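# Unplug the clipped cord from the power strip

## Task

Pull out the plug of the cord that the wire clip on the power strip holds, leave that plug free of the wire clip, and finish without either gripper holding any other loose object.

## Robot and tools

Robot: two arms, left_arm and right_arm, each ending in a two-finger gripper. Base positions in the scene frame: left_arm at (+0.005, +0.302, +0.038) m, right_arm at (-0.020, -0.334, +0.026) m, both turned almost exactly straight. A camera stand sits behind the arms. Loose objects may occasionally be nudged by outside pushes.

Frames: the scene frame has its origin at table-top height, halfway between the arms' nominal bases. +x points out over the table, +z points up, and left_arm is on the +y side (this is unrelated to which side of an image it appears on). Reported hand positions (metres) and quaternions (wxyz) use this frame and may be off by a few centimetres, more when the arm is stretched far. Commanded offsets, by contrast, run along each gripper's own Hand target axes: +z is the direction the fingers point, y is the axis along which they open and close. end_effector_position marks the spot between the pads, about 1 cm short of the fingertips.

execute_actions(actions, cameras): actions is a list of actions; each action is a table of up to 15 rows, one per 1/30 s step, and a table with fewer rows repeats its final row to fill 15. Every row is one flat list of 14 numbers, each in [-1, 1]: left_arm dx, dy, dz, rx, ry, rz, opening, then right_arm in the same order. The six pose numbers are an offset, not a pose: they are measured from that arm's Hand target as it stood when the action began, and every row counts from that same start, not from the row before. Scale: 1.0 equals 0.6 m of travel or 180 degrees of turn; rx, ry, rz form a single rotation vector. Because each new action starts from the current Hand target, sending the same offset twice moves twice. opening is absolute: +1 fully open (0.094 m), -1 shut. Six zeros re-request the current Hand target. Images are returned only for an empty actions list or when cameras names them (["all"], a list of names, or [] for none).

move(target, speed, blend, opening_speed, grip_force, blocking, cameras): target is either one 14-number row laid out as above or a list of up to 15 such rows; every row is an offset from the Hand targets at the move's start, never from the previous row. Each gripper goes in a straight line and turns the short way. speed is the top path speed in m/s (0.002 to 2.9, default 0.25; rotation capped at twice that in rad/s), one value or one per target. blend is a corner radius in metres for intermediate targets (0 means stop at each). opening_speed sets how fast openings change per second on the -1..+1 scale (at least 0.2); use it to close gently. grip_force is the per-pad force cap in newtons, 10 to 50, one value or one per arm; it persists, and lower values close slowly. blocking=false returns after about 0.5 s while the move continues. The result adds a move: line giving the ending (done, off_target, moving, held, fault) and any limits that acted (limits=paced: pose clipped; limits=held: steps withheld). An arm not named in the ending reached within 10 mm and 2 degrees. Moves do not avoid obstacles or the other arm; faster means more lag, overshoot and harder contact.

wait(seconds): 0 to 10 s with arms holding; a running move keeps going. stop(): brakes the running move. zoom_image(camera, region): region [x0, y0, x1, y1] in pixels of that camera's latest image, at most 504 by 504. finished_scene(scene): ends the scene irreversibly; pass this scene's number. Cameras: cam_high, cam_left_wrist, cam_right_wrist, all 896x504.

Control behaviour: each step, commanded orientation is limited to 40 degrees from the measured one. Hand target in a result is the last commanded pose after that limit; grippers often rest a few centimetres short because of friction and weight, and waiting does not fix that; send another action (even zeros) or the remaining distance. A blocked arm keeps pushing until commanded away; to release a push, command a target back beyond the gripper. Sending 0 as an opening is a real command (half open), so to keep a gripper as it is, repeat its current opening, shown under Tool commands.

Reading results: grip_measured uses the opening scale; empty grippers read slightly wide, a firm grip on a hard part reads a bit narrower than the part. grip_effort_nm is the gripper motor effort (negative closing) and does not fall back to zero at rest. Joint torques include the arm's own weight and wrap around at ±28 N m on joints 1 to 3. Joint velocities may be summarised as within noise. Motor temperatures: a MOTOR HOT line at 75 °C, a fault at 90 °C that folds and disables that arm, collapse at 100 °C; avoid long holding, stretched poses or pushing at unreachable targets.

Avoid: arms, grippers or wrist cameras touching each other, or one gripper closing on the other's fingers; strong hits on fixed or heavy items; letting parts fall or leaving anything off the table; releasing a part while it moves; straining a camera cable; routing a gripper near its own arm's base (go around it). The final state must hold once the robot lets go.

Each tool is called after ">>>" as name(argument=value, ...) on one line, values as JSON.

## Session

>>> execute_actions(actions=[])

Scene clock: 0.00 s.
left_arm: end_effector_position=(+0.2850, +0.2685, +0.2738) grip_measured=+1.000 grip_effort_nm=n/a end_effector_quat_wxyz=(+0.486, +0.068, +0.863, -0.118) | right_arm: end_effector_position=(+0.2311, -0.0632, +0.2471) grip_measured=+1.000 grip_effort_nm=n/a end_effector_quat_wxyz=(+0.419, -0.045, +0.867, +0.266)
Joint positions: left_arm=[0.107 0.761 0.773 -0.576 0.362 0.061 0.094] | right_arm=[0.999 1.13 0.861 -0.289 0.298 0.694 0.094]
Joint velocities: within noise
Joint torques (N m): no reading
Motor temperatures (°C): left_arm=[20 28 25 22 20 23 23] | right_arm=[19 27 23 23 23 23 21]
Heat: left arm: 28 °C; right arm: 27 °C.
Hand target: left_arm +0.2856, +0.2680, +0.2824; +0.497, +0.071, +0.857, -0.117 | right_arm +0.2319, -0.0636, +0.2540; +0.426, -0.043, +0.863, +0.269
Tool commands: left_gripper/opening=+1.0 right_gripper/opening=+1.0

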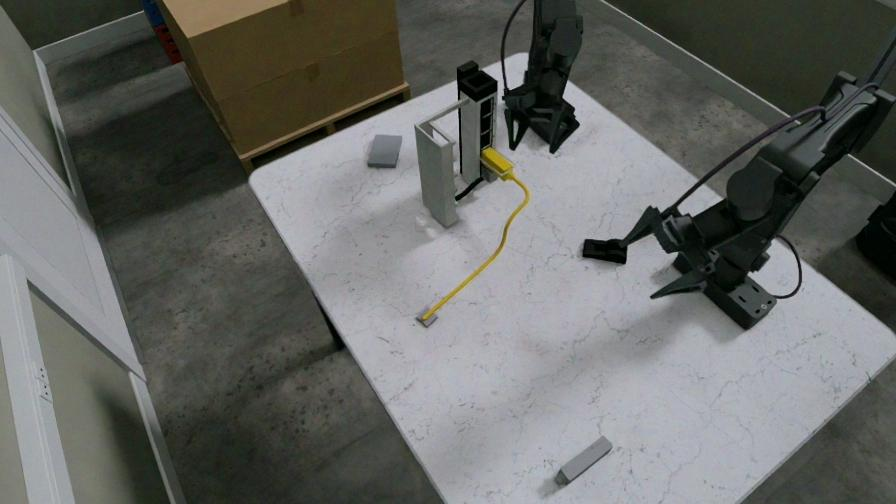

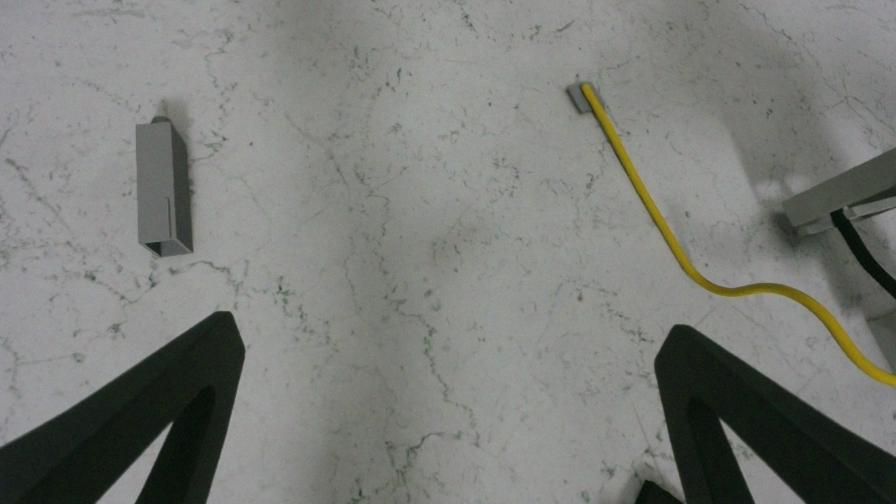

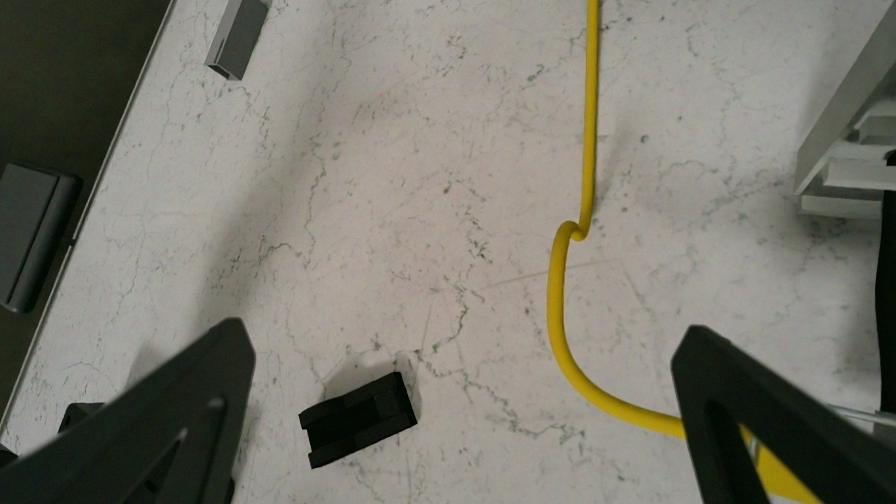

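>>> zoom_image(camera="cam_high", region=[400, 50, 560, 230])

>>> zoom_image(camera="cam_right_wrist", region=[650, 350, 896, 504])

Scaled by 2.800.

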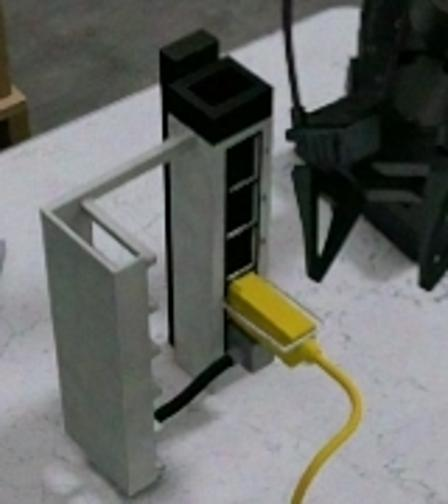

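Scaled by 2.049.

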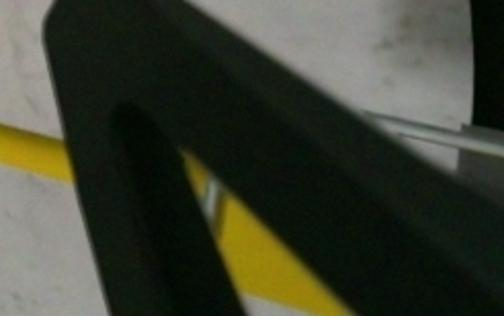

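>>> move(target=[[0,0,0,0,0,0,1, -0.1138,0.0641,-0.0740,0,0,0,1],[0.2608,-0.5300,0.1213,0.2990,-0.2056,0.6800,-0.277, -0.2275,-0.6255,-0.4503,0.3160,-0.1782,0.2055,1]], speed=[0.25, 0.35], blend=[0.03, 0], cameras=["all"])

Scene clock: 178.23 s.
left_arm: end_effector_position=(+0.1918, -0.0500, +0.1447) grip_measured=-0.275 grip_effort_nm=-0.11 end_effector_quat_wxyz=(+0.454, +0.886, +0.083, +0.040) | right_arm: end_effector_position=(+0.2389, -0.5361, +0.3186) grip_measured=+1.000 grip_effort_nm=0.00 end_effector_quat_wxyz=(+0.487, +0.494, +0.718, -0.044)
Joint positions: left_arm=[-0.916 1.453 0.698 0.074 0.378 1.855 0.034] | right_arm=[-0.61 0.996 1.092 -0.644 0.04 0.538 0.094]
Joint torques (N m): left_arm=[-0.43 -4.86 7.16 1.2 0.06 -0.01] | right_arm=[-0.51 -1.94 9.5 1.81 0 -0.04]
Motor temperatures (°C): left_arm=[20 25 28 31 20 23 23] | right_arm=[19 27 28 32 23 23 20]
Heat: left arm: 31 °C; right arm: 32 °C.
Hand target: left_arm +0.1929, -0.0570, +0.1531; +0.460, +0.884, +0.077, +0.040 | right_arm +0.2402, -0.5396, +0.3304; +0.502, +0.491, +0.711, -0.046
Off the commanded pose: left_arm 0.011 m, 1 deg | right_arm 0.012 m, 2 deg.
move: off_target (left_arm, right_arm); target 2's new opening was sent with left_arm's hand 0.011 m and 1 deg from that target

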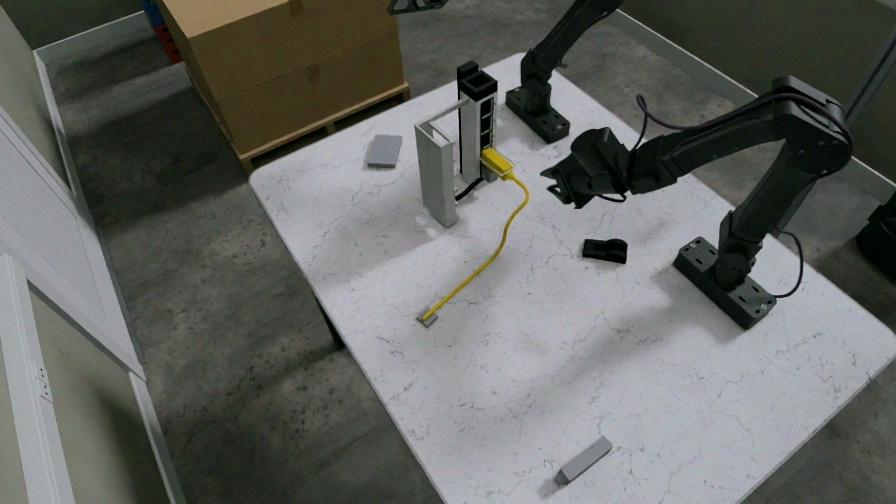

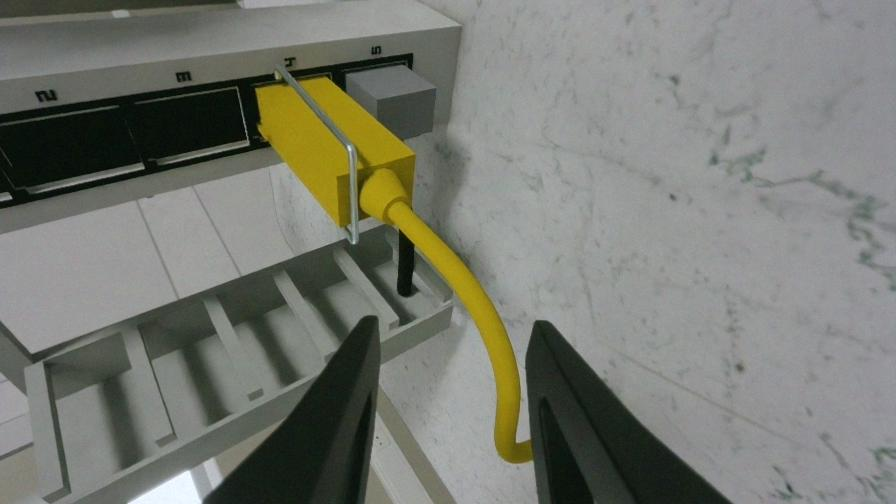

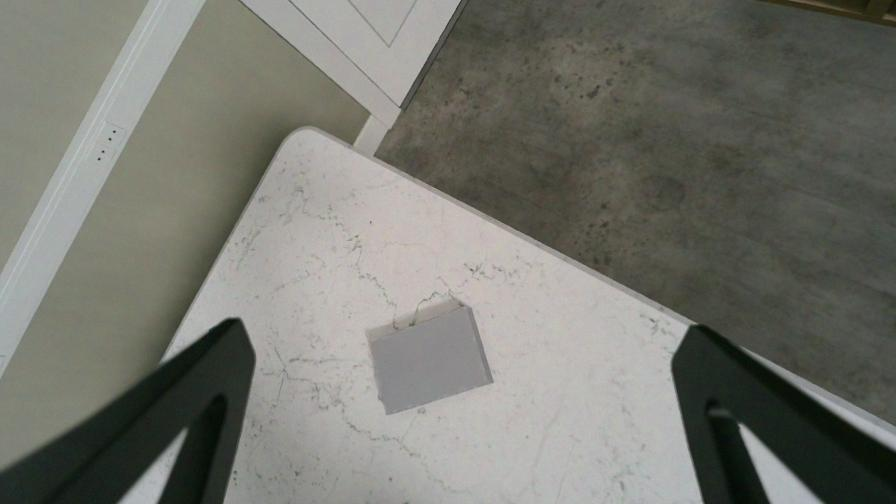

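>>> move(target=[-0.0258,0.0517,0.0582,0,0,0,-0.277, 0,0,0,0,0,0,1], speed=0.12, cameras=["cam_left_wrist"])

>>> zoom_image(camera="cam_left_wrist", region=[260, 60, 500, 300])

Scene clock: 211.77 s.
left_arm: end_effector_position=(+0.1837, -0.0965, +0.1484) grip_measured=-0.275 grip_effort_nm=-0.11 end_effector_quat_wxyz=(+0.449, +0.889, +0.079, +0.038) | right_arm: end_effector_position=(+0.2389, -0.5361, +0.3186) grip_measured=+1.000 grip_effort_nm=0.00 end_effector_quat_wxyz=(+0.487, +0.494, +0.718, -0.044)
Joint positions: left_arm=[-1.031 1.579 0.837 0.073 0.29 1.791 0.034] | right_arm=[-0.61 0.996 1.092 -0.644 0.04 0.538 0.094]
Joint torques (N m): left_arm=[-0.49 -5.81 7.32 1.32 0.06 -0.13] | right_arm=[-0.55 -1.92 9.48 1.81 -0.01 -0.05]
Heat: left arm: 30 °C; right arm: 33 °C.
Hand target: left_arm +0.1857, -0.1054, +0.1584; +0.460, +0.884, +0.077, +0.040 | right_arm +0.2402, -0.5396, +0.3304; +0.502, +0.491, +0.711, -0.046
Off the commanded pose: left_arm 0.014 m, 1 deg | right_arm 0.012 m, 2 deg.
move: off_target (left_arm, right_arm)
Images, in order (width x height): cam_left_wrist 896x504.

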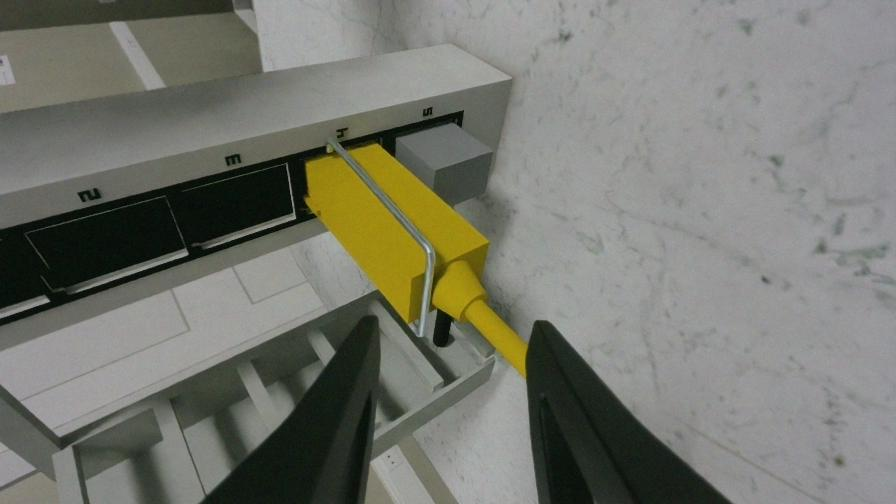

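Scaled by 2.100.

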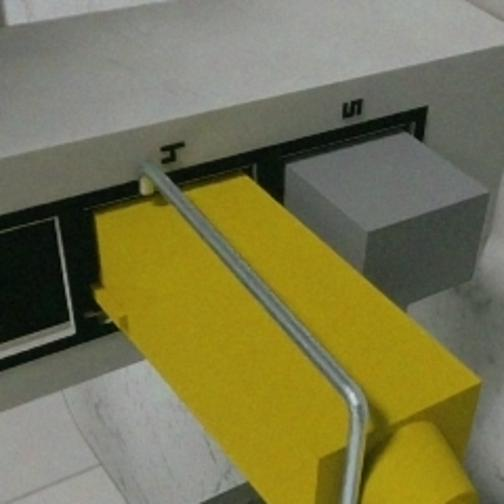

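>>> move(target=[0.0187,0.0113,0.05,0,0,0,-0.277, 0,0,0,0,0,0,1], speed=0.08, cameras=["cam_left_wrist"])

>>> zoom_image(camera="cam_left_wrist", region=[280, 120, 560, 400])

Scene clock: 240.13 s.
left_arm: end_effector_position=(+0.1984, -0.1209, +0.1350) grip_measured=-0.275 grip_effort_nm=-0.10 end_effector_quat_wxyz=(+0.444, +0.892, +0.080, +0.036) | right_arm: end_effector_position=(+0.2389, -0.5361, +0.3186) grip_measured=+1.000 grip_effort_nm=0.00 end_effector_quat_wxyz=(+0.487, +0.494, +0.718, -0.044)
Joint positions: left_arm=[-1.031 1.713 0.932 0.1 0.29 1.79 0.034] | right_arm=[-0.61 0.996 1.092 -0.644 0.04 0.538 0.094]
Joint torques (N m): left_arm=[-0.34 -6.75 7.23 1.4 0.07 -0.12] | right_arm=[-0.51 -1.89 9.51 1.81 0 -0.05]
Heat: left arm: 30 °C; right arm: 33 °C.
Hand target: left_arm +0.2017, -0.1315, +0.1468; +0.460, +0.884, +0.077, +0.040 | right_arm +0.2402, -0.5396, +0.3304; +0.502, +0.491, +0.711, -0.046
Off the commanded pose: left_arm 0.016 m, 2 deg | right_arm 0.012 m, 2 deg.
move: off_target (left_arm, right_arm)
Images, in order (width x height): cam_left_wrist 896x504.

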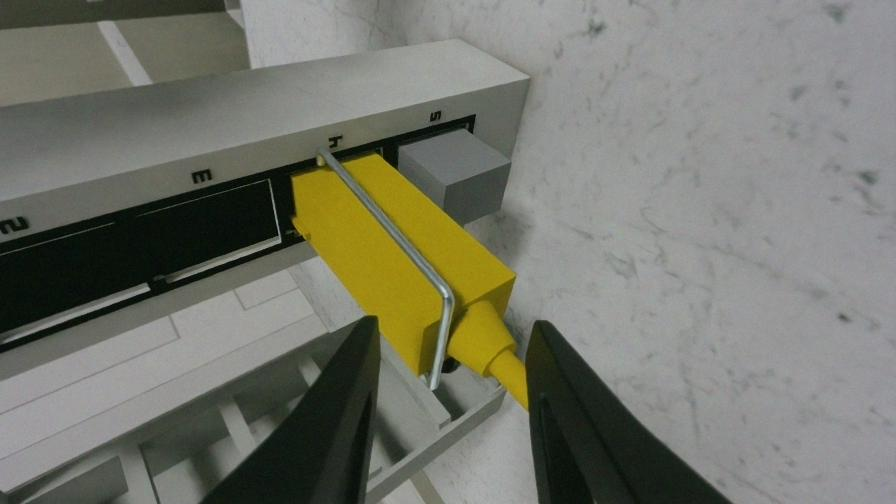

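Scaled by 1.800.

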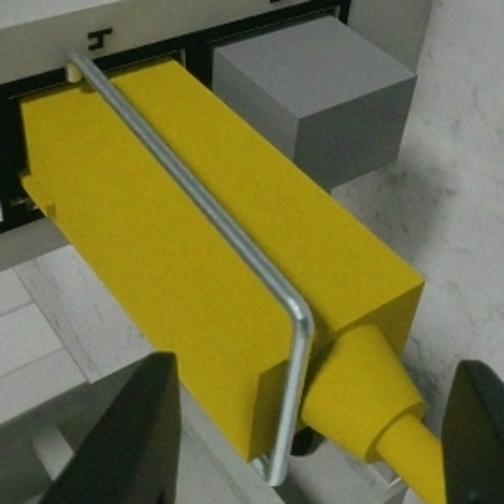

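>>> move(target=[0.001,0.003,0.0323,0,0,0,-0.277, 0,0,0,0,0,0,1], speed=0.06, cameras=["cam_left_wrist"])

>>> zoom_image(camera="cam_left_wrist", region=[300, 180, 620, 470])

Scene clock: 266.87 s.
left_arm: end_effector_position=(+0.2033, -0.1367, +0.1260) grip_measured=-0.275 grip_effort_nm=-0.11 end_effector_quat_wxyz=(+0.444, +0.892, +0.081, +0.037) | right_arm: end_effector_position=(+0.2389, -0.5361, +0.3186) grip_measured=+1.000 grip_effort_nm=0.00 end_effector_quat_wxyz=(+0.487, +0.494, +0.718, -0.044)
Joint positions: left_arm=[-1.043 1.787 0.979 0.13 0.279 1.782 0.034] | right_arm=[-0.61 0.996 1.092 -0.644 0.04 0.538 0.094]
Joint torques (N m): left_arm=[-0.51 -7.36 7.09 1.5 0.03 -0.08] | right_arm=[-0.57 -1.88 9.46 1.8 -0.01 -0.04]
Heat: left arm: 32 °C; right arm: 34 °C.
Hand target: left_arm +0.2052, -0.1480, +0.1371; +0.460, +0.884, +0.077, +0.040 | right_arm +0.2402, -0.5396, +0.3304; +0.501, +0.491, +0.711, -0.046
Off the commanded pose: left_arm 0.016 m, 2 deg | right_arm 0.012 m, 2 deg.
move: off_target (left_arm, right_arm)
Images, in order (width x height): cam_left_wrist 896x504.

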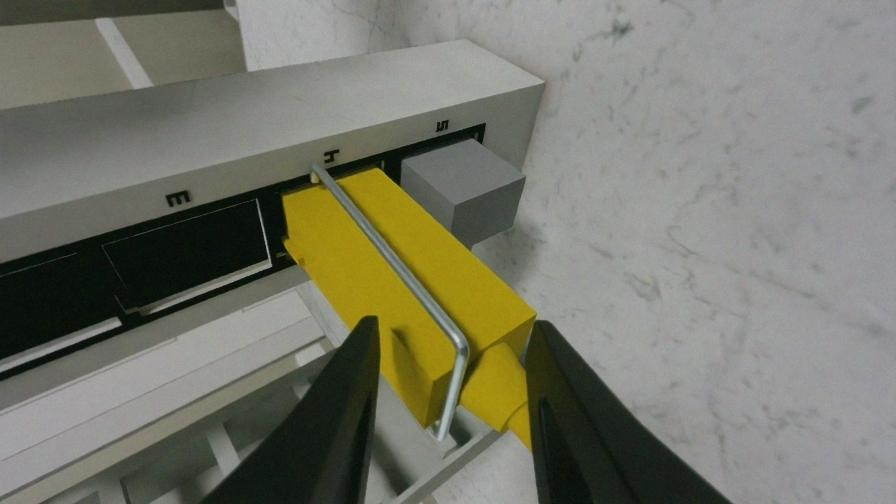

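Scaled by 1.575.

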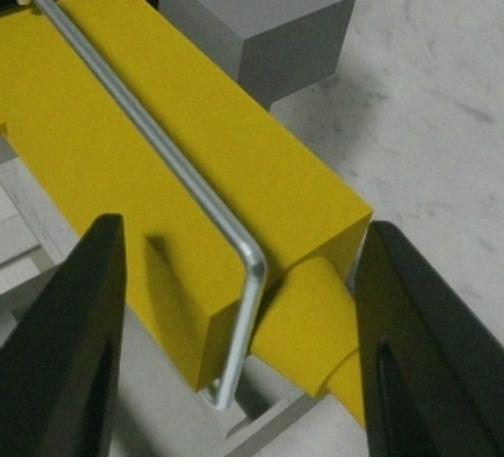

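>>> move(target=[[0,0,0.0075,0,0,0,-0.277, 0,0,0,0,0,0,1],[0,0,0.0075,0,0,0,-0.98, 0,0,0,0,0,0,1]], speed=0.05, opening_speed=0.6, cameras=["cam_left_wrist"])

>>> zoom_image(camera="cam_left_wrist", region=[300, 180, 620, 470])

Scene clock: 278.33 s.
left_arm: end_effector_position=(+0.2034, -0.1406, +0.1242) grip_measured=-0.914 grip_effort_nm=-0.98 end_effector_quat_wxyz=(+0.445, +0.891, +0.080, +0.035) | right_arm: end_effector_position=(+0.2389, -0.5361, +0.3186) grip_measured=+1.000 grip_effort_nm=0.00 end_effector_quat_wxyz=(+0.487, +0.494, +0.718, -0.044)
Joint positions: left_arm=[-1.047 1.803 0.99 0.137 0.28 1.778 0.004] | right_arm=[-0.61 0.996 1.092 -0.644 0.04 0.538 0.094]
Joint torques (N m): left_arm=[-0.77 -7.71 7.12 1.49 0.01 -0.11] | right_arm=[-0.55 -1.88 9.47 1.82 -0.02 -0.04]
Heat: left arm: 31 °C; right arm: 34 °C.
Hand target: left_arm +0.2059, -0.1516, +0.1345; +0.460, +0.884, +0.077, +0.040 | right_arm +0.2402, -0.5396, +0.3304; +0.501, +0.491, +0.711, -0.046
Off the commanded pose: left_arm 0.015 m, 2 deg | right_arm 0.012 m, 2 deg.
move: off_target (left_arm, right_arm); target 2's new opening was sent with left_arm's hand 0.016 m and 2 deg from that target
Images, in order (width x height): cam_left_wrist 896x504.

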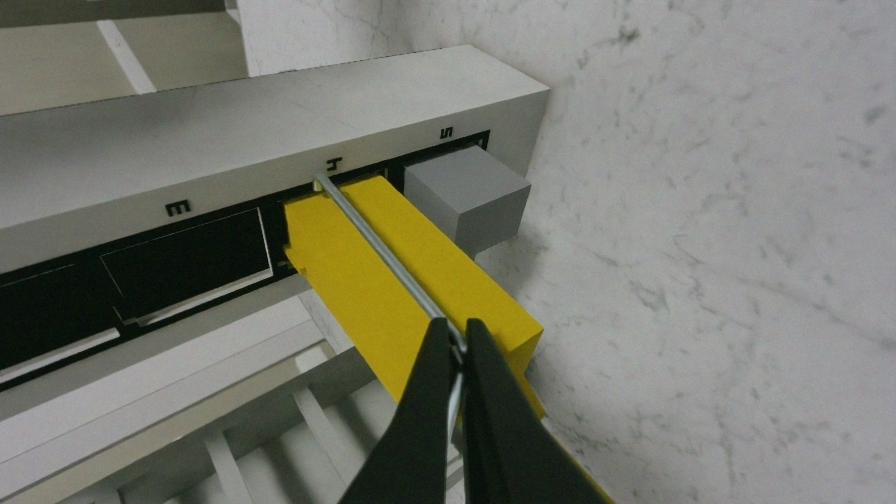

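Scaled by 1.575.

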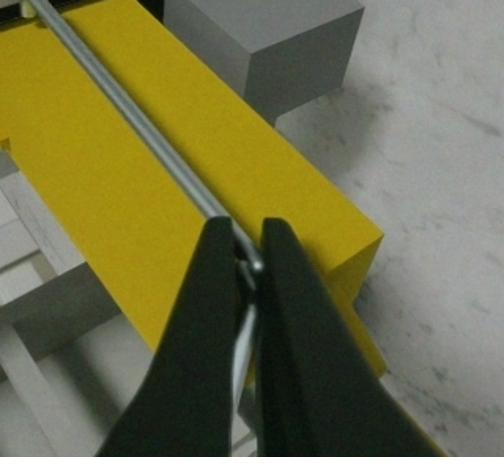

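>>> move(target=[[0,0.0140,-0.0118,0.0444,0.0012,0.0017,-0.98, 0,0,0,0,0,0,1],[-0.0004,0.0396,-0.0175,0.111,0.003,0.0043,-0.98, 0,0,0,0,0,0,1]], speed=0.04, blend=[0.004, 0], cameras=["cam_left_wrist"])

Scene clock: 303.13 s.
left_arm: end_effector_position=(+0.2054, -0.1530, +0.1647) grip_measured=-0.947 grip_effort_nm=-1.05 end_effector_quat_wxyz=(+0.307, +0.948, +0.080, +0.029) | right_arm: end_effector_position=(+0.2389, -0.5361, +0.3186) grip_measured=+1.000 grip_effort_nm=0.00 end_effector_quat_wxyz=(+0.487, +0.494, +0.718, -0.044)
Joint positions: left_arm=[-1.094 1.901 1.511 -0.573 0.171 1.822 0.002] | right_arm=[-0.61 0.996 1.092 -0.644 0.04 0.538 0.094]
Joint torques (N m): left_arm=[-0.65 -7.69 7.1 0.82 -0.14 -0.05] | right_arm=[-0.57 -1.88 9.52 1.82 -0.01 -0.05]
Heat: left arm: 31 °C; right arm: 35 °C.
Hand target: left_arm +0.2064, -0.1566, +0.1598; +0.299, +0.950, +0.079, +0.033 | right_arm +0.2402, -0.5396, +0.3304; +0.501, +0.491, +0.711, -0.046
Off the commanded pose: left_arm 0.006 m, 1 deg | right_arm 0.012 m, 2 deg.
move: off_target (right_arm)
Images, in order (width x height): cam_left_wrist 896x504.

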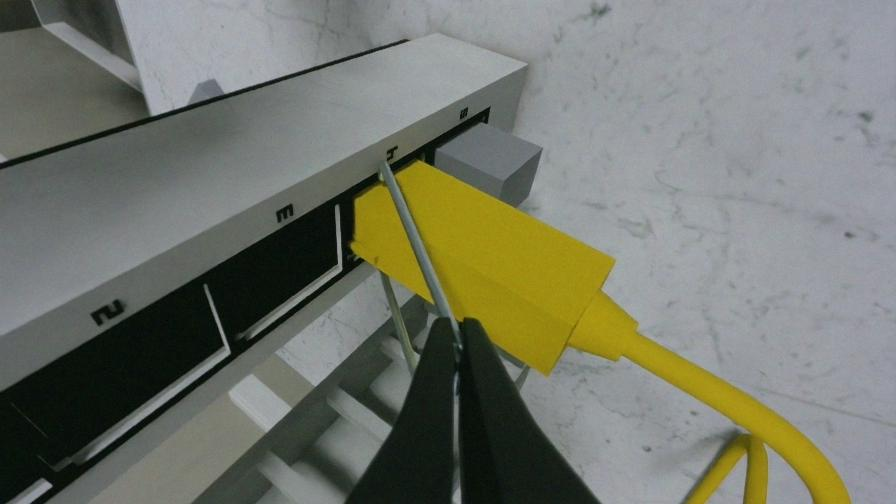

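>>> move(target=[-0.0008,0.0542,-0.0152,0.0555,0.0015,0.0021,-0.98, 0,0,0,0,0,0,1], speed=0.06, cameras=["cam_left_wrist"])

Scene clock: 316.60 s.
left_arm: end_effector_position=(+0.2070, -0.1735, +0.1842) grip_measured=-0.951 grip_effort_nm=-1.06 end_effector_quat_wxyz=(+0.213, +0.974, +0.076, +0.023) | right_arm: end_effector_position=(+0.2389, -0.5361, +0.3186) grip_measured=+1.000 grip_effort_nm=0.00 end_effector_quat_wxyz=(+0.487, +0.494, +0.718, -0.044)
Joint positions: left_arm=[-1.133 2.151 2.049 -1.048 0.103 1.828 0.002] | right_arm=[-0.61 0.996 1.092 -0.644 0.04 0.538 0.094]
Joint torques (N m): left_arm=[-0.08 -10.14 7.25 0.68 -0.12 -0.12] | right_arm=[-0.51 -1.94 9.44 1.8 0 -0.03]
Heat: left arm: 30 °C; right arm: 35 °C.
Hand target: left_arm +0.2093, -0.1778, +0.1861; +0.215, +0.973, +0.079, +0.029 | right_arm +0.2402, -0.5396, +0.3304; +0.501, +0.491, +0.711, -0.046
Off the commanded pose: left_arm 0.005 m, 1 deg | right_arm 0.012 m, 2 deg.
move: off_target (right_arm)
Images, in order (width x height): cam_left_wrist 896x504.

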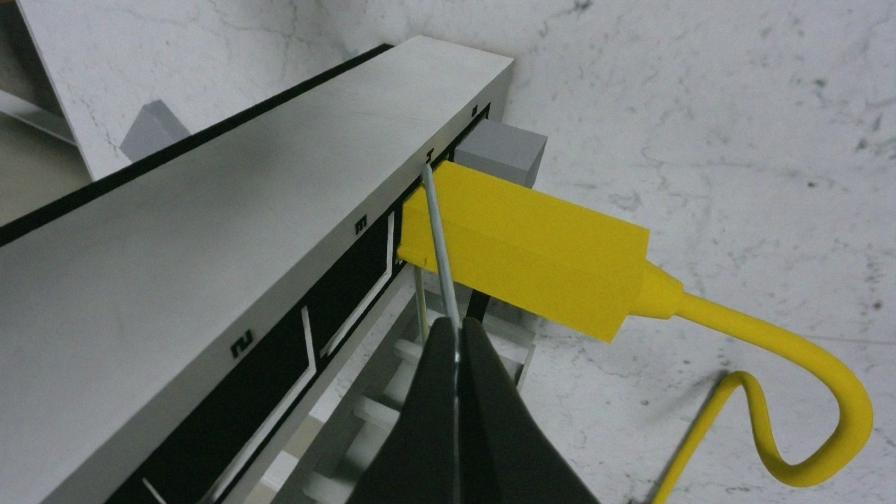

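>>> move(target=[[0,0,0,0,0,0,-0.6, 0,0,0,0,0,0,1],[0,0,-0.0833,0,0,0,-0.6, 0,0,0,0,0,0,1],[0.0407,-0.1137,0.0052,-0.1324,-0.1541,-0.4801,-0.149, 0,0,0,0,0,0,1]], speed=[0.1, 0.1, 0.25], blend=[0, 0.015, 0], cameras=["cam_left_wrist", "cam_high"])

Scene clock: 350.60 s.
left_arm: end_effector_position=(+0.2209, -0.1135, +0.1375) grip_measured=-0.151 grip_effort_nm=0.06 end_effector_quat_wxyz=(+0.340, +0.583, +0.667, -0.315) | right_arm: end_effector_position=(+0.2389, -0.5361, +0.3186) grip_measured=+1.000 grip_effort_nm=0.00 end_effector_quat_wxyz=(+0.488, +0.494, +0.718, -0.044)
Joint positions: left_arm=[-0.93 1.743 0.951 0.115 0.431 0.296 0.04] | right_arm=[-0.61 0.996 1.092 -0.644 0.04 0.538 0.094]
Joint torques (N m): left_arm=[0.5 -10.62 4.48 1.57 0.09 -0.08] | right_arm=[-0.58 -1.91 9.51 1.82 0 -0.06]
Heat: left arm: 29 °C; right arm: 35 °C.
Hand target: left_arm +0.2240, -0.1140, +0.1551; +0.364, +0.578, +0.657, -0.320 | right_arm +0.2402, -0.5396, +0.3304; +0.502, +0.491, +0.711, -0.046
Off the commanded pose: left_arm 0.018 m, 3 deg | right_arm 0.012 m, 2 deg.
move: off_target (left_arm, right_arm); target 3's new opening was sent with left_arm's hand 0.018 m and 3 deg from that target
Images, in order (width x height): cam_high 896x504, cam_left_wrist 896x504.

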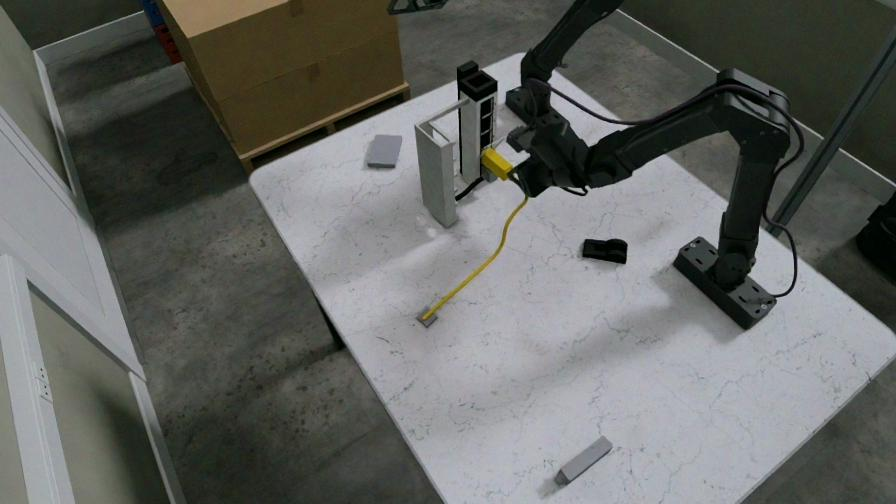

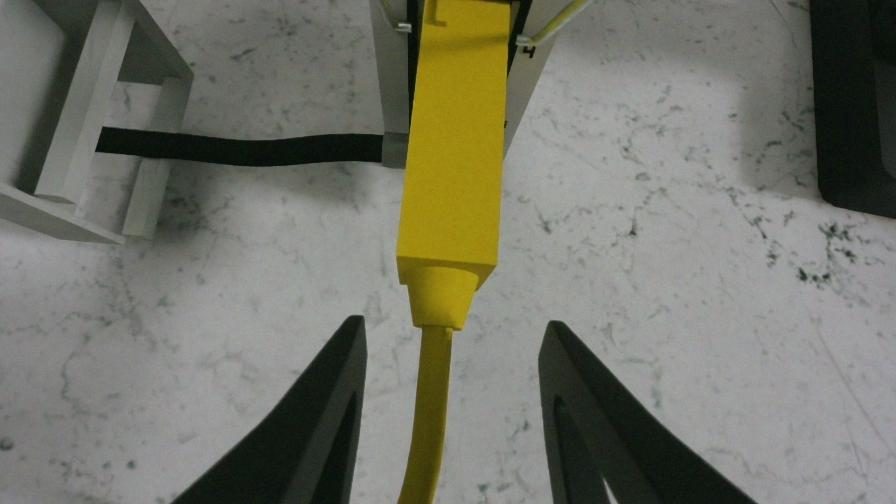

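>>> move(target=[-0.0017,0.0025,0.0825,0,0,0,-0.149, 0,0,0,0,0,0,1], speed=0.09, cameras=["cam_left_wrist"])

Scene clock: 371.00 s.
left_arm: end_effector_position=(+0.2264, -0.1440, +0.1171) grip_measured=-0.151 grip_effort_nm=0.06 end_effector_quat_wxyz=(+0.345, +0.580, +0.668, -0.313) | right_arm: end_effector_position=(+0.2389, -0.5361, +0.3186) grip_measured=+1.000 grip_effort_nm=0.00 end_effector_quat_wxyz=(+0.488, +0.494, +0.718, -0.044)
Joint positions: left_arm=[-0.972 1.879 1.023 0.198 0.39 0.263 0.04] | right_arm=[-0.61 0.996 1.092 -0.644 0.04 0.538 0.094]
Joint torques (N m): left_arm=[-0.38 -7.91 7.13 1.55 0.09 -0.03] | right_arm=[-0.59 -1.98 9.5 1.8 0 -0.04]
Motor temperatures (°C): left_arm=[20 30 26 30 20 23 24] | right_arm=[19 25 28 36 23 23 20]
Heat: left arm: 30 °C; right arm: 36 °C.
Hand target: left_arm +0.2309, -0.1559, +0.1296; +0.364, +0.578, +0.657, -0.320 | right_arm +0.2402, -0.5396, +0.3304; +0.502, +0.491, +0.711, -0.046
Off the commanded pose: left_arm 0.018 m, 3 deg | right_arm 0.012 m, 2 deg.
move: off_target (left_arm, right_arm)
Images, in order (width x height): cam_left_wrist 896x504.

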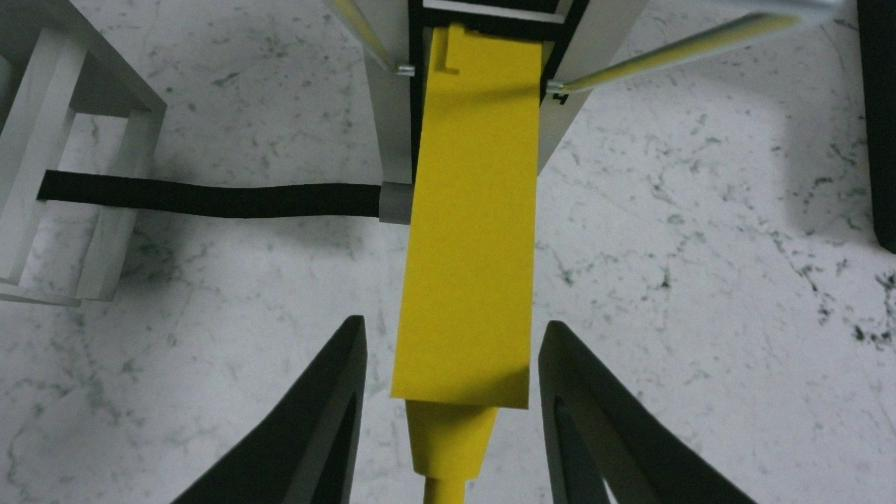

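>>> move(target=[[-0.003,0,0.021,0,0,0,-0.149, 0,0,0,0,0,0,1],[-0.003,0,0.021,0,0,0,-0.65, 0,0,0,0,0,0,1]], speed=0.06, opening_speed=0.5, cameras=["cam_left_wrist"])

Scene clock: 379.90 s.
left_arm: end_effector_position=(+0.2266, -0.1559, +0.1122) grip_measured=-0.491 grip_effort_nm=-1.05 end_effector_quat_wxyz=(+0.345, +0.584, +0.664, -0.313) | right_arm: end_effector_position=(+0.2389, -0.5361, +0.3186) grip_measured=+1.000 grip_effort_nm=0.00 end_effector_quat_wxyz=(+0.488, +0.494, +0.718, -0.044)
Joint positions: left_arm=[-0.988 1.924 1.061 0.207 0.38 0.264 0.024] | right_arm=[-0.61 0.996 1.092 -0.644 0.04 0.538 0.094]
Joint torques (N m): left_arm=[-0.43 -8.27 6.99 1.63 0.06 -0.17] | right_arm=[-0.58 -1.92 9.51 1.82 -0.03 -0.05]
Heat: left arm: 31 °C; right arm: 36 °C.
Hand target: left_arm +0.2323, -0.1675, +0.1244; +0.364, +0.578, +0.657, -0.320 | right_arm +0.2402, -0.5396, +0.3304; +0.502, +0.491, +0.711, -0.046
Off the commanded pose: left_arm 0.018 m, 3 deg | right_arm 0.012 m, 2 deg.
move: off_target (left_arm, right_arm); target 2's new opening was sent with left_arm's hand 0.018 m and 3 deg from that target
Images, in order (width x height): cam_left_wrist 896x504.

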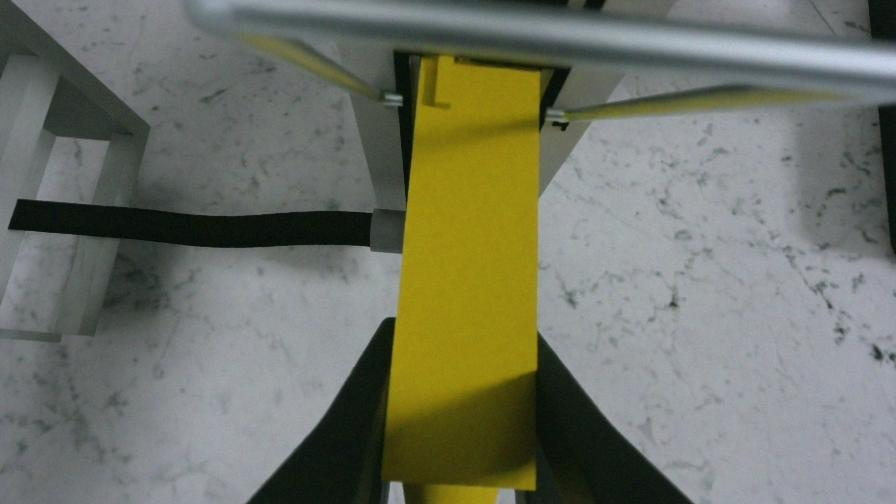

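>>> move(target=[0.0397,0,-0.0636,0,0,0,-0.65, 0,0,0,0,0,0,1], speed=0.05, cameras=["cam_left_wrist"])

Scene clock: 389.53 s.
left_arm: end_effector_position=(+0.2257, -0.1210, +0.1028) grip_measured=-0.493 grip_effort_nm=-1.06 end_effector_quat_wxyz=(+0.342, +0.578, +0.673, -0.310) | right_arm: end_effector_position=(+0.2389, -0.5361, +0.3186) grip_measured=+1.000 grip_effort_nm=0.00 end_effector_quat_wxyz=(+0.488, +0.494, +0.718, -0.044)
Joint positions: left_arm=[-0.941 1.85 0.923 0.252 0.406 0.28 0.024] | right_arm=[-0.61 0.996 1.092 -0.644 0.04 0.538 0.094]
Joint torques (N m): left_arm=[0.44 -11.7 4.25 1.39 0.24 0.04] | right_arm=[-0.53 -1.85 9.55 1.81 -0.02 -0.03]
Heat: left arm: 31 °C; right arm: 36 °C.
Hand target: left_arm +0.2266, -0.1230, +0.1245; +0.364, +0.578, +0.657, -0.320 | right_arm +0.2402, -0.5396, +0.3304; +0.502, +0.491, +0.711, -0.046
Off the commanded pose: left_arm 0.022 m, 3 deg | right_arm 0.012 m, 2 deg.
move: off_target (left_arm, right_arm)
Images, in order (width x height): cam_left_wrist 896x504.

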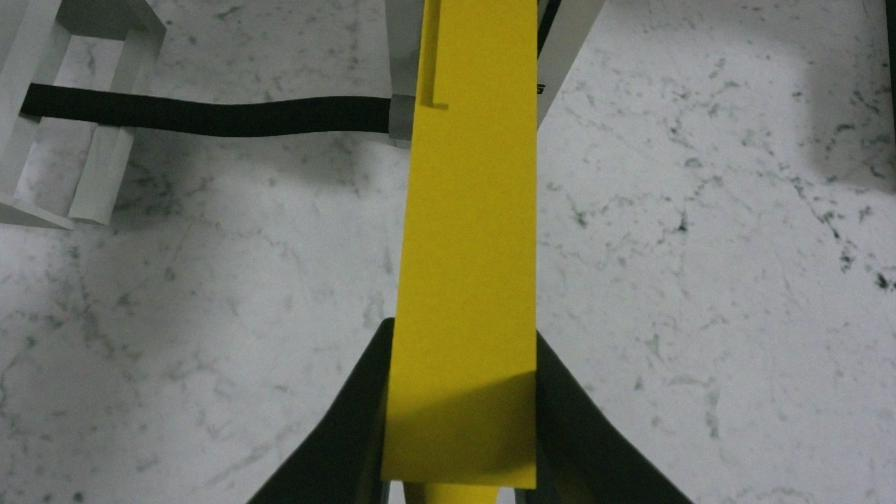

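>>> move(target=[[0.0625,0,-0.1001,0,0,0,-0.65, 0,0,0,0,0,0,1],[0.1261,0,-0.0604,0,0,0,-0.65, 0,0,0,0,0,0,1]], speed=0.12, blend=[0.02, 0], cameras=["cam_left_wrist", "cam_high"])

Scene clock: 424.77 s.
left_arm: end_effector_position=(+0.2143, -0.0494, +0.0732) grip_measured=-0.493 grip_effort_nm=-1.05 end_effector_quat_wxyz=(+0.349, +0.579, +0.668, -0.312) | right_arm: end_effector_position=(+0.2389, -0.5361, +0.3186) grip_measured=+1.000 grip_effort_nm=0.00 end_effector_quat_wxyz=(+0.488, +0.494, +0.718, -0.044)
Joint positions: left_arm=[-0.82 1.75 0.615 0.44 0.502 0.367 0.024] | right_arm=[-0.61 0.996 1.092 -0.644 0.04 0.538 0.094]
Joint torques (N m): left_arm=[0.58 -6.26 3.9 1.69 0.3 -0.01] | right_arm=[-0.64 -1.84 9.54 1.81 -0.02 -0.06]
Heat: left arm: 32 °C; right arm: 36 °C.
Hand target: left_arm +0.2175, -0.0527, +0.0796; +0.364, +0.578, +0.657, -0.320 | right_arm +0.2402, -0.5396, +0.3304; +0.502, +0.491, +0.711, -0.046
Off the commanded pose: left_arm 0.008 m, 2 deg | right_arm 0.012 m, 2 deg.
move: off_target (right_arm)
Images, in order (width x height): cam_high 896x504, cam_left_wrist 896x504.

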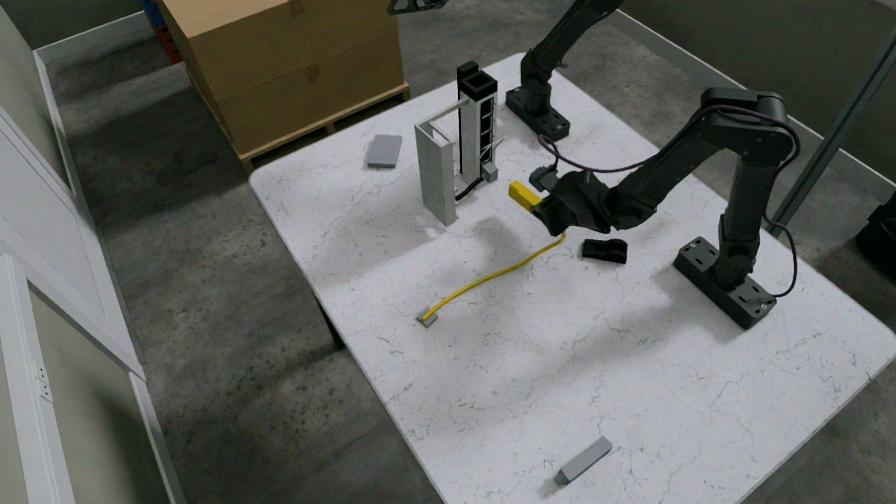

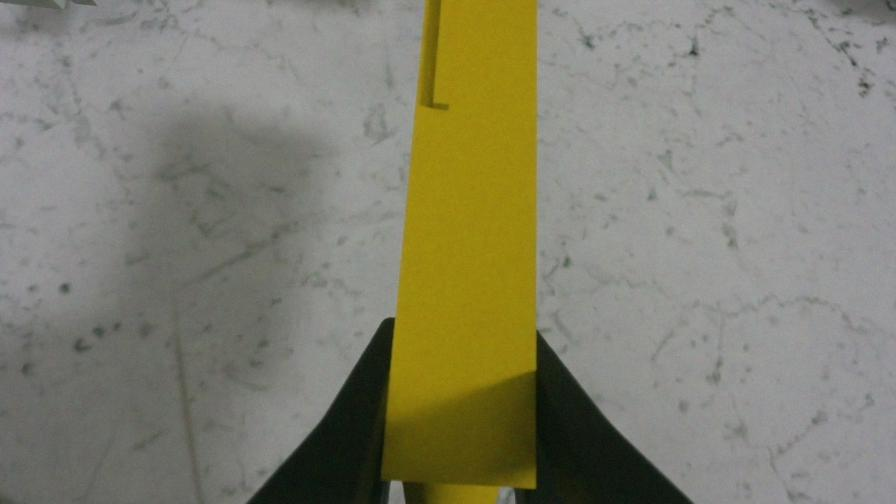

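>>> move(target=[0.0396,0,0.0247,0,0,0,-0.65, 0,0,0,0,0,0,1], speed=0.08, cameras=["cam_left_wrist"])

Scene clock: 430.60 s.
left_arm: end_effector_position=(+0.2144, -0.0500, +0.0464) grip_measured=-0.493 grip_effort_nm=-1.06 end_effector_quat_wxyz=(+0.350, +0.579, +0.667, -0.313) | right_arm: end_effector_position=(+0.2389, -0.5361, +0.3186) grip_measured=+1.000 grip_effort_nm=0.00 end_effector_quat_wxyz=(+0.488, +0.494, +0.718, -0.044)
Joint positions: left_arm=[-0.82 1.865 0.589 0.582 0.505 0.367 0.024] | right_arm=[-0.61 0.996 1.092 -0.644 0.04 0.538 0.094]
Joint torques (N m): left_arm=[0.76 -6.43 3.22 1.67 0.29 0.02] | right_arm=[-0.57 -1.88 9.5 1.81 -0.01 -0.03]
Heat: left arm: 32 °C; right arm: 36 °C.
Hand target: left_arm +0.2176, -0.0526, +0.0516; +0.364, +0.578, +0.657, -0.320 | right_arm +0.2402, -0.5396, +0.3304; +0.502, +0.491, +0.711, -0.046
Off the commanded pose: left_arm 0.007 m, 2 deg | right_arm 0.012 m, 2 deg.
move: off_target (right_arm)
Images, in order (width x height): cam_left_wrist 896x504.

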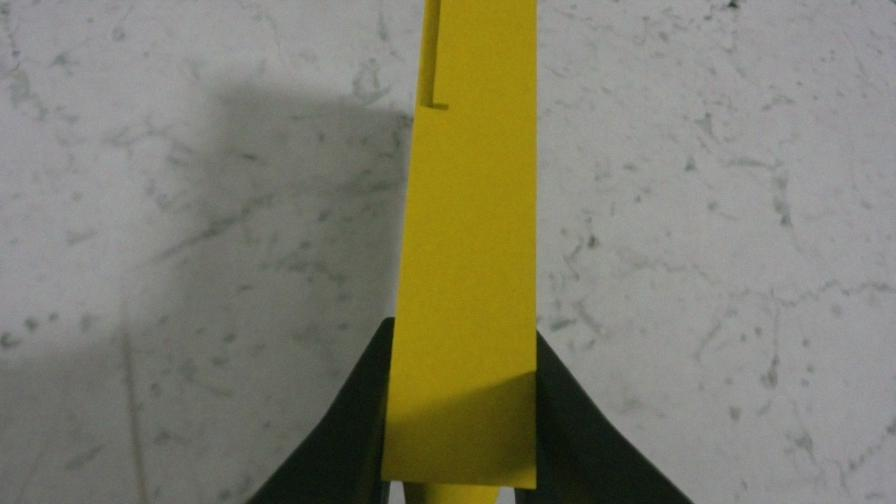

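>>> move(target=[0.0155,0,0.0097,0,0,0,-0.65, 0,0,0,0,0,0,1], speed=0.05)

>>> move(target=[0.0085,0,0.0053,0,0,0,-0.65, 0,0,0,0,0,0,1], speed=0.04, cameras=["cam_left_wrist", "cam_high"])

Scene clock: 437.40 s.
left_arm: end_effector_position=(+0.2145, -0.0501, +0.0355) grip_measured=-0.493 grip_effort_nm=-1.06 end_effector_quat_wxyz=(+0.350, +0.579, +0.667, -0.313) | right_arm: end_effector_position=(+0.2389, -0.5361, +0.3186) grip_measured=+1.000 grip_effort_nm=0.00 end_effector_quat_wxyz=(+0.488, +0.494, +0.718, -0.044)
Joint positions: left_arm=[-0.82 1.914 0.583 0.638 0.505 0.367 0.024] | right_arm=[-0.61 0.996 1.092 -0.644 0.04 0.538 0.094]
Joint torques (N m): left_arm=[0.75 -6.67 3 1.67 0.24 0] | right_arm=[-0.53 -1.88 9.44 1.81 -0.01 -0.02]
Heat: left arm: 32 °C; right arm: 36 °C.
Hand target: left_arm +0.2177, -0.0525, +0.0406; +0.364, +0.578, +0.657, -0.320 | right_arm +0.2402, -0.5396, +0.3304; +0.502, +0.491, +0.711, -0.046
Off the commanded pose: left_arm 0.006 m, 2 deg | right_arm 0.012 m, 2 deg.
move: off_target (right_arm)

Scene clock: 438.37 s.
left_arm: end_effector_position=(+0.2149, -0.0509, +0.0302) grip_measured=-0.493 grip_effort_nm=-1.05 end_effector_quat_wxyz=(+0.350, +0.579, +0.666, -0.314) | right_arm: end_effector_position=(+0.2389, -0.5361, +0.3186) grip_measured=+1.000 grip_effort_nm=0.00 end_effector_quat_wxyz=(+0.488, +0.494, +0.718, -0.044)
Joint positions: left_arm=[-0.82 1.942 0.583 0.667 0.506 0.367 0.024] | right_arm=[-0.61 0.996 1.092 -0.644 0.04 0.538 0.094]
Joint torques (N m): left_arm=[0.76 -6.8 2.86 1.7 0.31 -0.03] | right_arm=[-0.58 -1.89 9.52 1.8 -0.01 -0.06]
Heat: left arm: 32 °C; right arm: 36 °C.
Hand target: left_arm +0.2175, -0.0526, +0.0345; +0.364, +0.578, +0.657, -0.320 | right_arm +0.2402, -0.5396, +0.3304; +0.502, +0.491, +0.711, -0.046
Off the commanded pose: left_arm 0.005 m, 2 deg | right_arm 0.012 m, 2 deg.
move: off_target (right_arm)
Images, in order (width x height): cam_high 896x504, cam_left_wrist 896x504.

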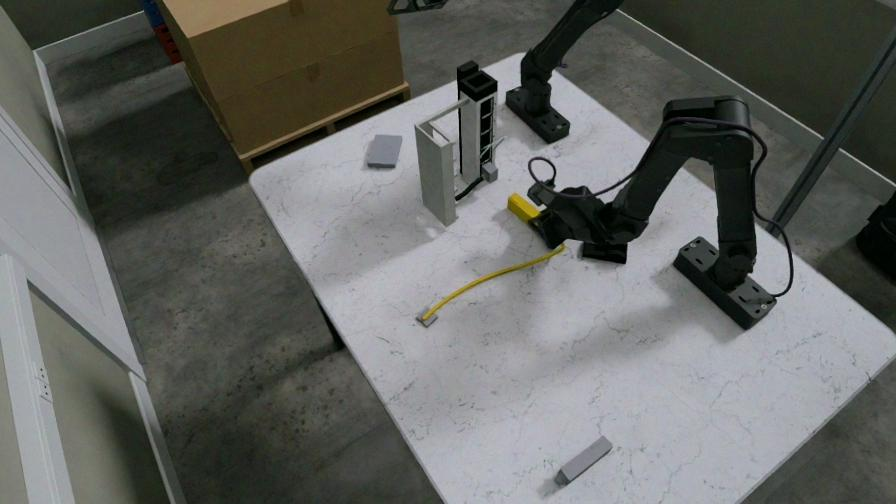

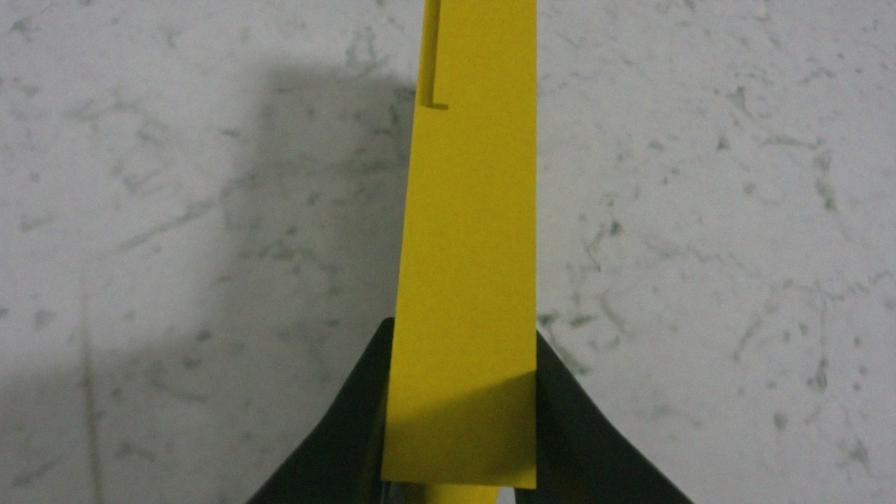

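>>> move(target=[0.0085,0,0.0053,0,0,0,-0.65, 0,0,0,0,0,0,1], speed=0.04)

>>> move(target=[0.0071,0,0.0044,0,0,0,-0.65, 0,0,0,0,0,0,1], speed=0.04, cameras=["cam_left_wrist"])

Scene clock: 447.20 s.
left_arm: end_effector_position=(+0.2151, -0.0518, +0.0261) grip_measured=-0.493 grip_effort_nm=-1.06 end_effector_quat_wxyz=(+0.354, +0.579, +0.663, -0.315) | right_arm: end_effector_position=(+0.2389, -0.5361, +0.3186) grip_measured=+1.000 grip_effort_nm=0.00 end_effector_quat_wxyz=(+0.488, +0.494, +0.718, -0.044)
Joint positions: left_arm=[-0.82 1.968 0.58 0.705 0.509 0.367 0.024] | right_arm=[-0.61 0.996 1.092 -0.644 0.04 0.538 0.094]
Joint torques (N m): left_arm=[0.68 -6.67 2.58 1.61 0.25 0] | right_arm=[-0.54 -1.94 9.51 1.82 -0.03 -0.05]
Heat: left arm: 32 °C; right arm: 37 °C.
Hand target: left_arm +0.2175, -0.0526, +0.0286; +0.364, +0.578, +0.657, -0.320 | right_arm +0.2402, -0.5396, +0.3304; +0.502, +0.491, +0.711, -0.046
Off the commanded pose: left_arm 0.003 m, 2 deg | right_arm 0.012 m, 2 deg.
move: off_target (right_arm)

Scene clock: 448.03 s.
left_arm: end_effector_position=(+0.2162, -0.0542, +0.0258) grip_measured=-0.493 grip_effort_nm=-1.06 end_effector_quat_wxyz=(+0.361, +0.579, +0.658, -0.319) | right_arm: end_effector_position=(+0.2389, -0.5361, +0.3186) grip_measured=+1.000 grip_effort_nm=0.00 end_effector_quat_wxyz=(+0.488, +0.494, +0.718, -0.044)
Joint positions: left_arm=[-0.82 1.988 0.58 0.743 0.515 0.367 0.024] | right_arm=[-0.61 0.996 1.092 -0.644 0.04 0.538 0.094]
Joint torques (N m): left_arm=[0.7 -6.04 2.52 1.52 0.14 0.02] | right_arm=[-0.61 -1.98 9.5 1.82 -0.01 -0.07]
Heat: left arm: 32 °C; right arm: 37 °C.
Hand target: left_arm +0.2177, -0.0524, +0.0235; +0.364, +0.578, +0.657, -0.320 | right_arm +0.2402, -0.5396, +0.3304; +0.502, +0.491, +0.711, -0.046
Off the commanded pose: left_arm 0.003 m, 0 deg | right_arm 0.012 m, 2 deg.
move: off_target (right_arm)
Images, in order (width x height): cam_left_wrist 896x504.

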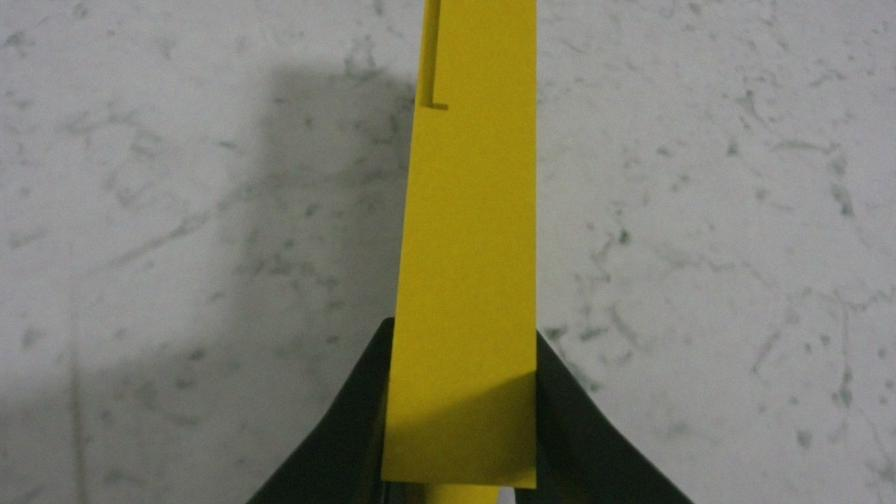

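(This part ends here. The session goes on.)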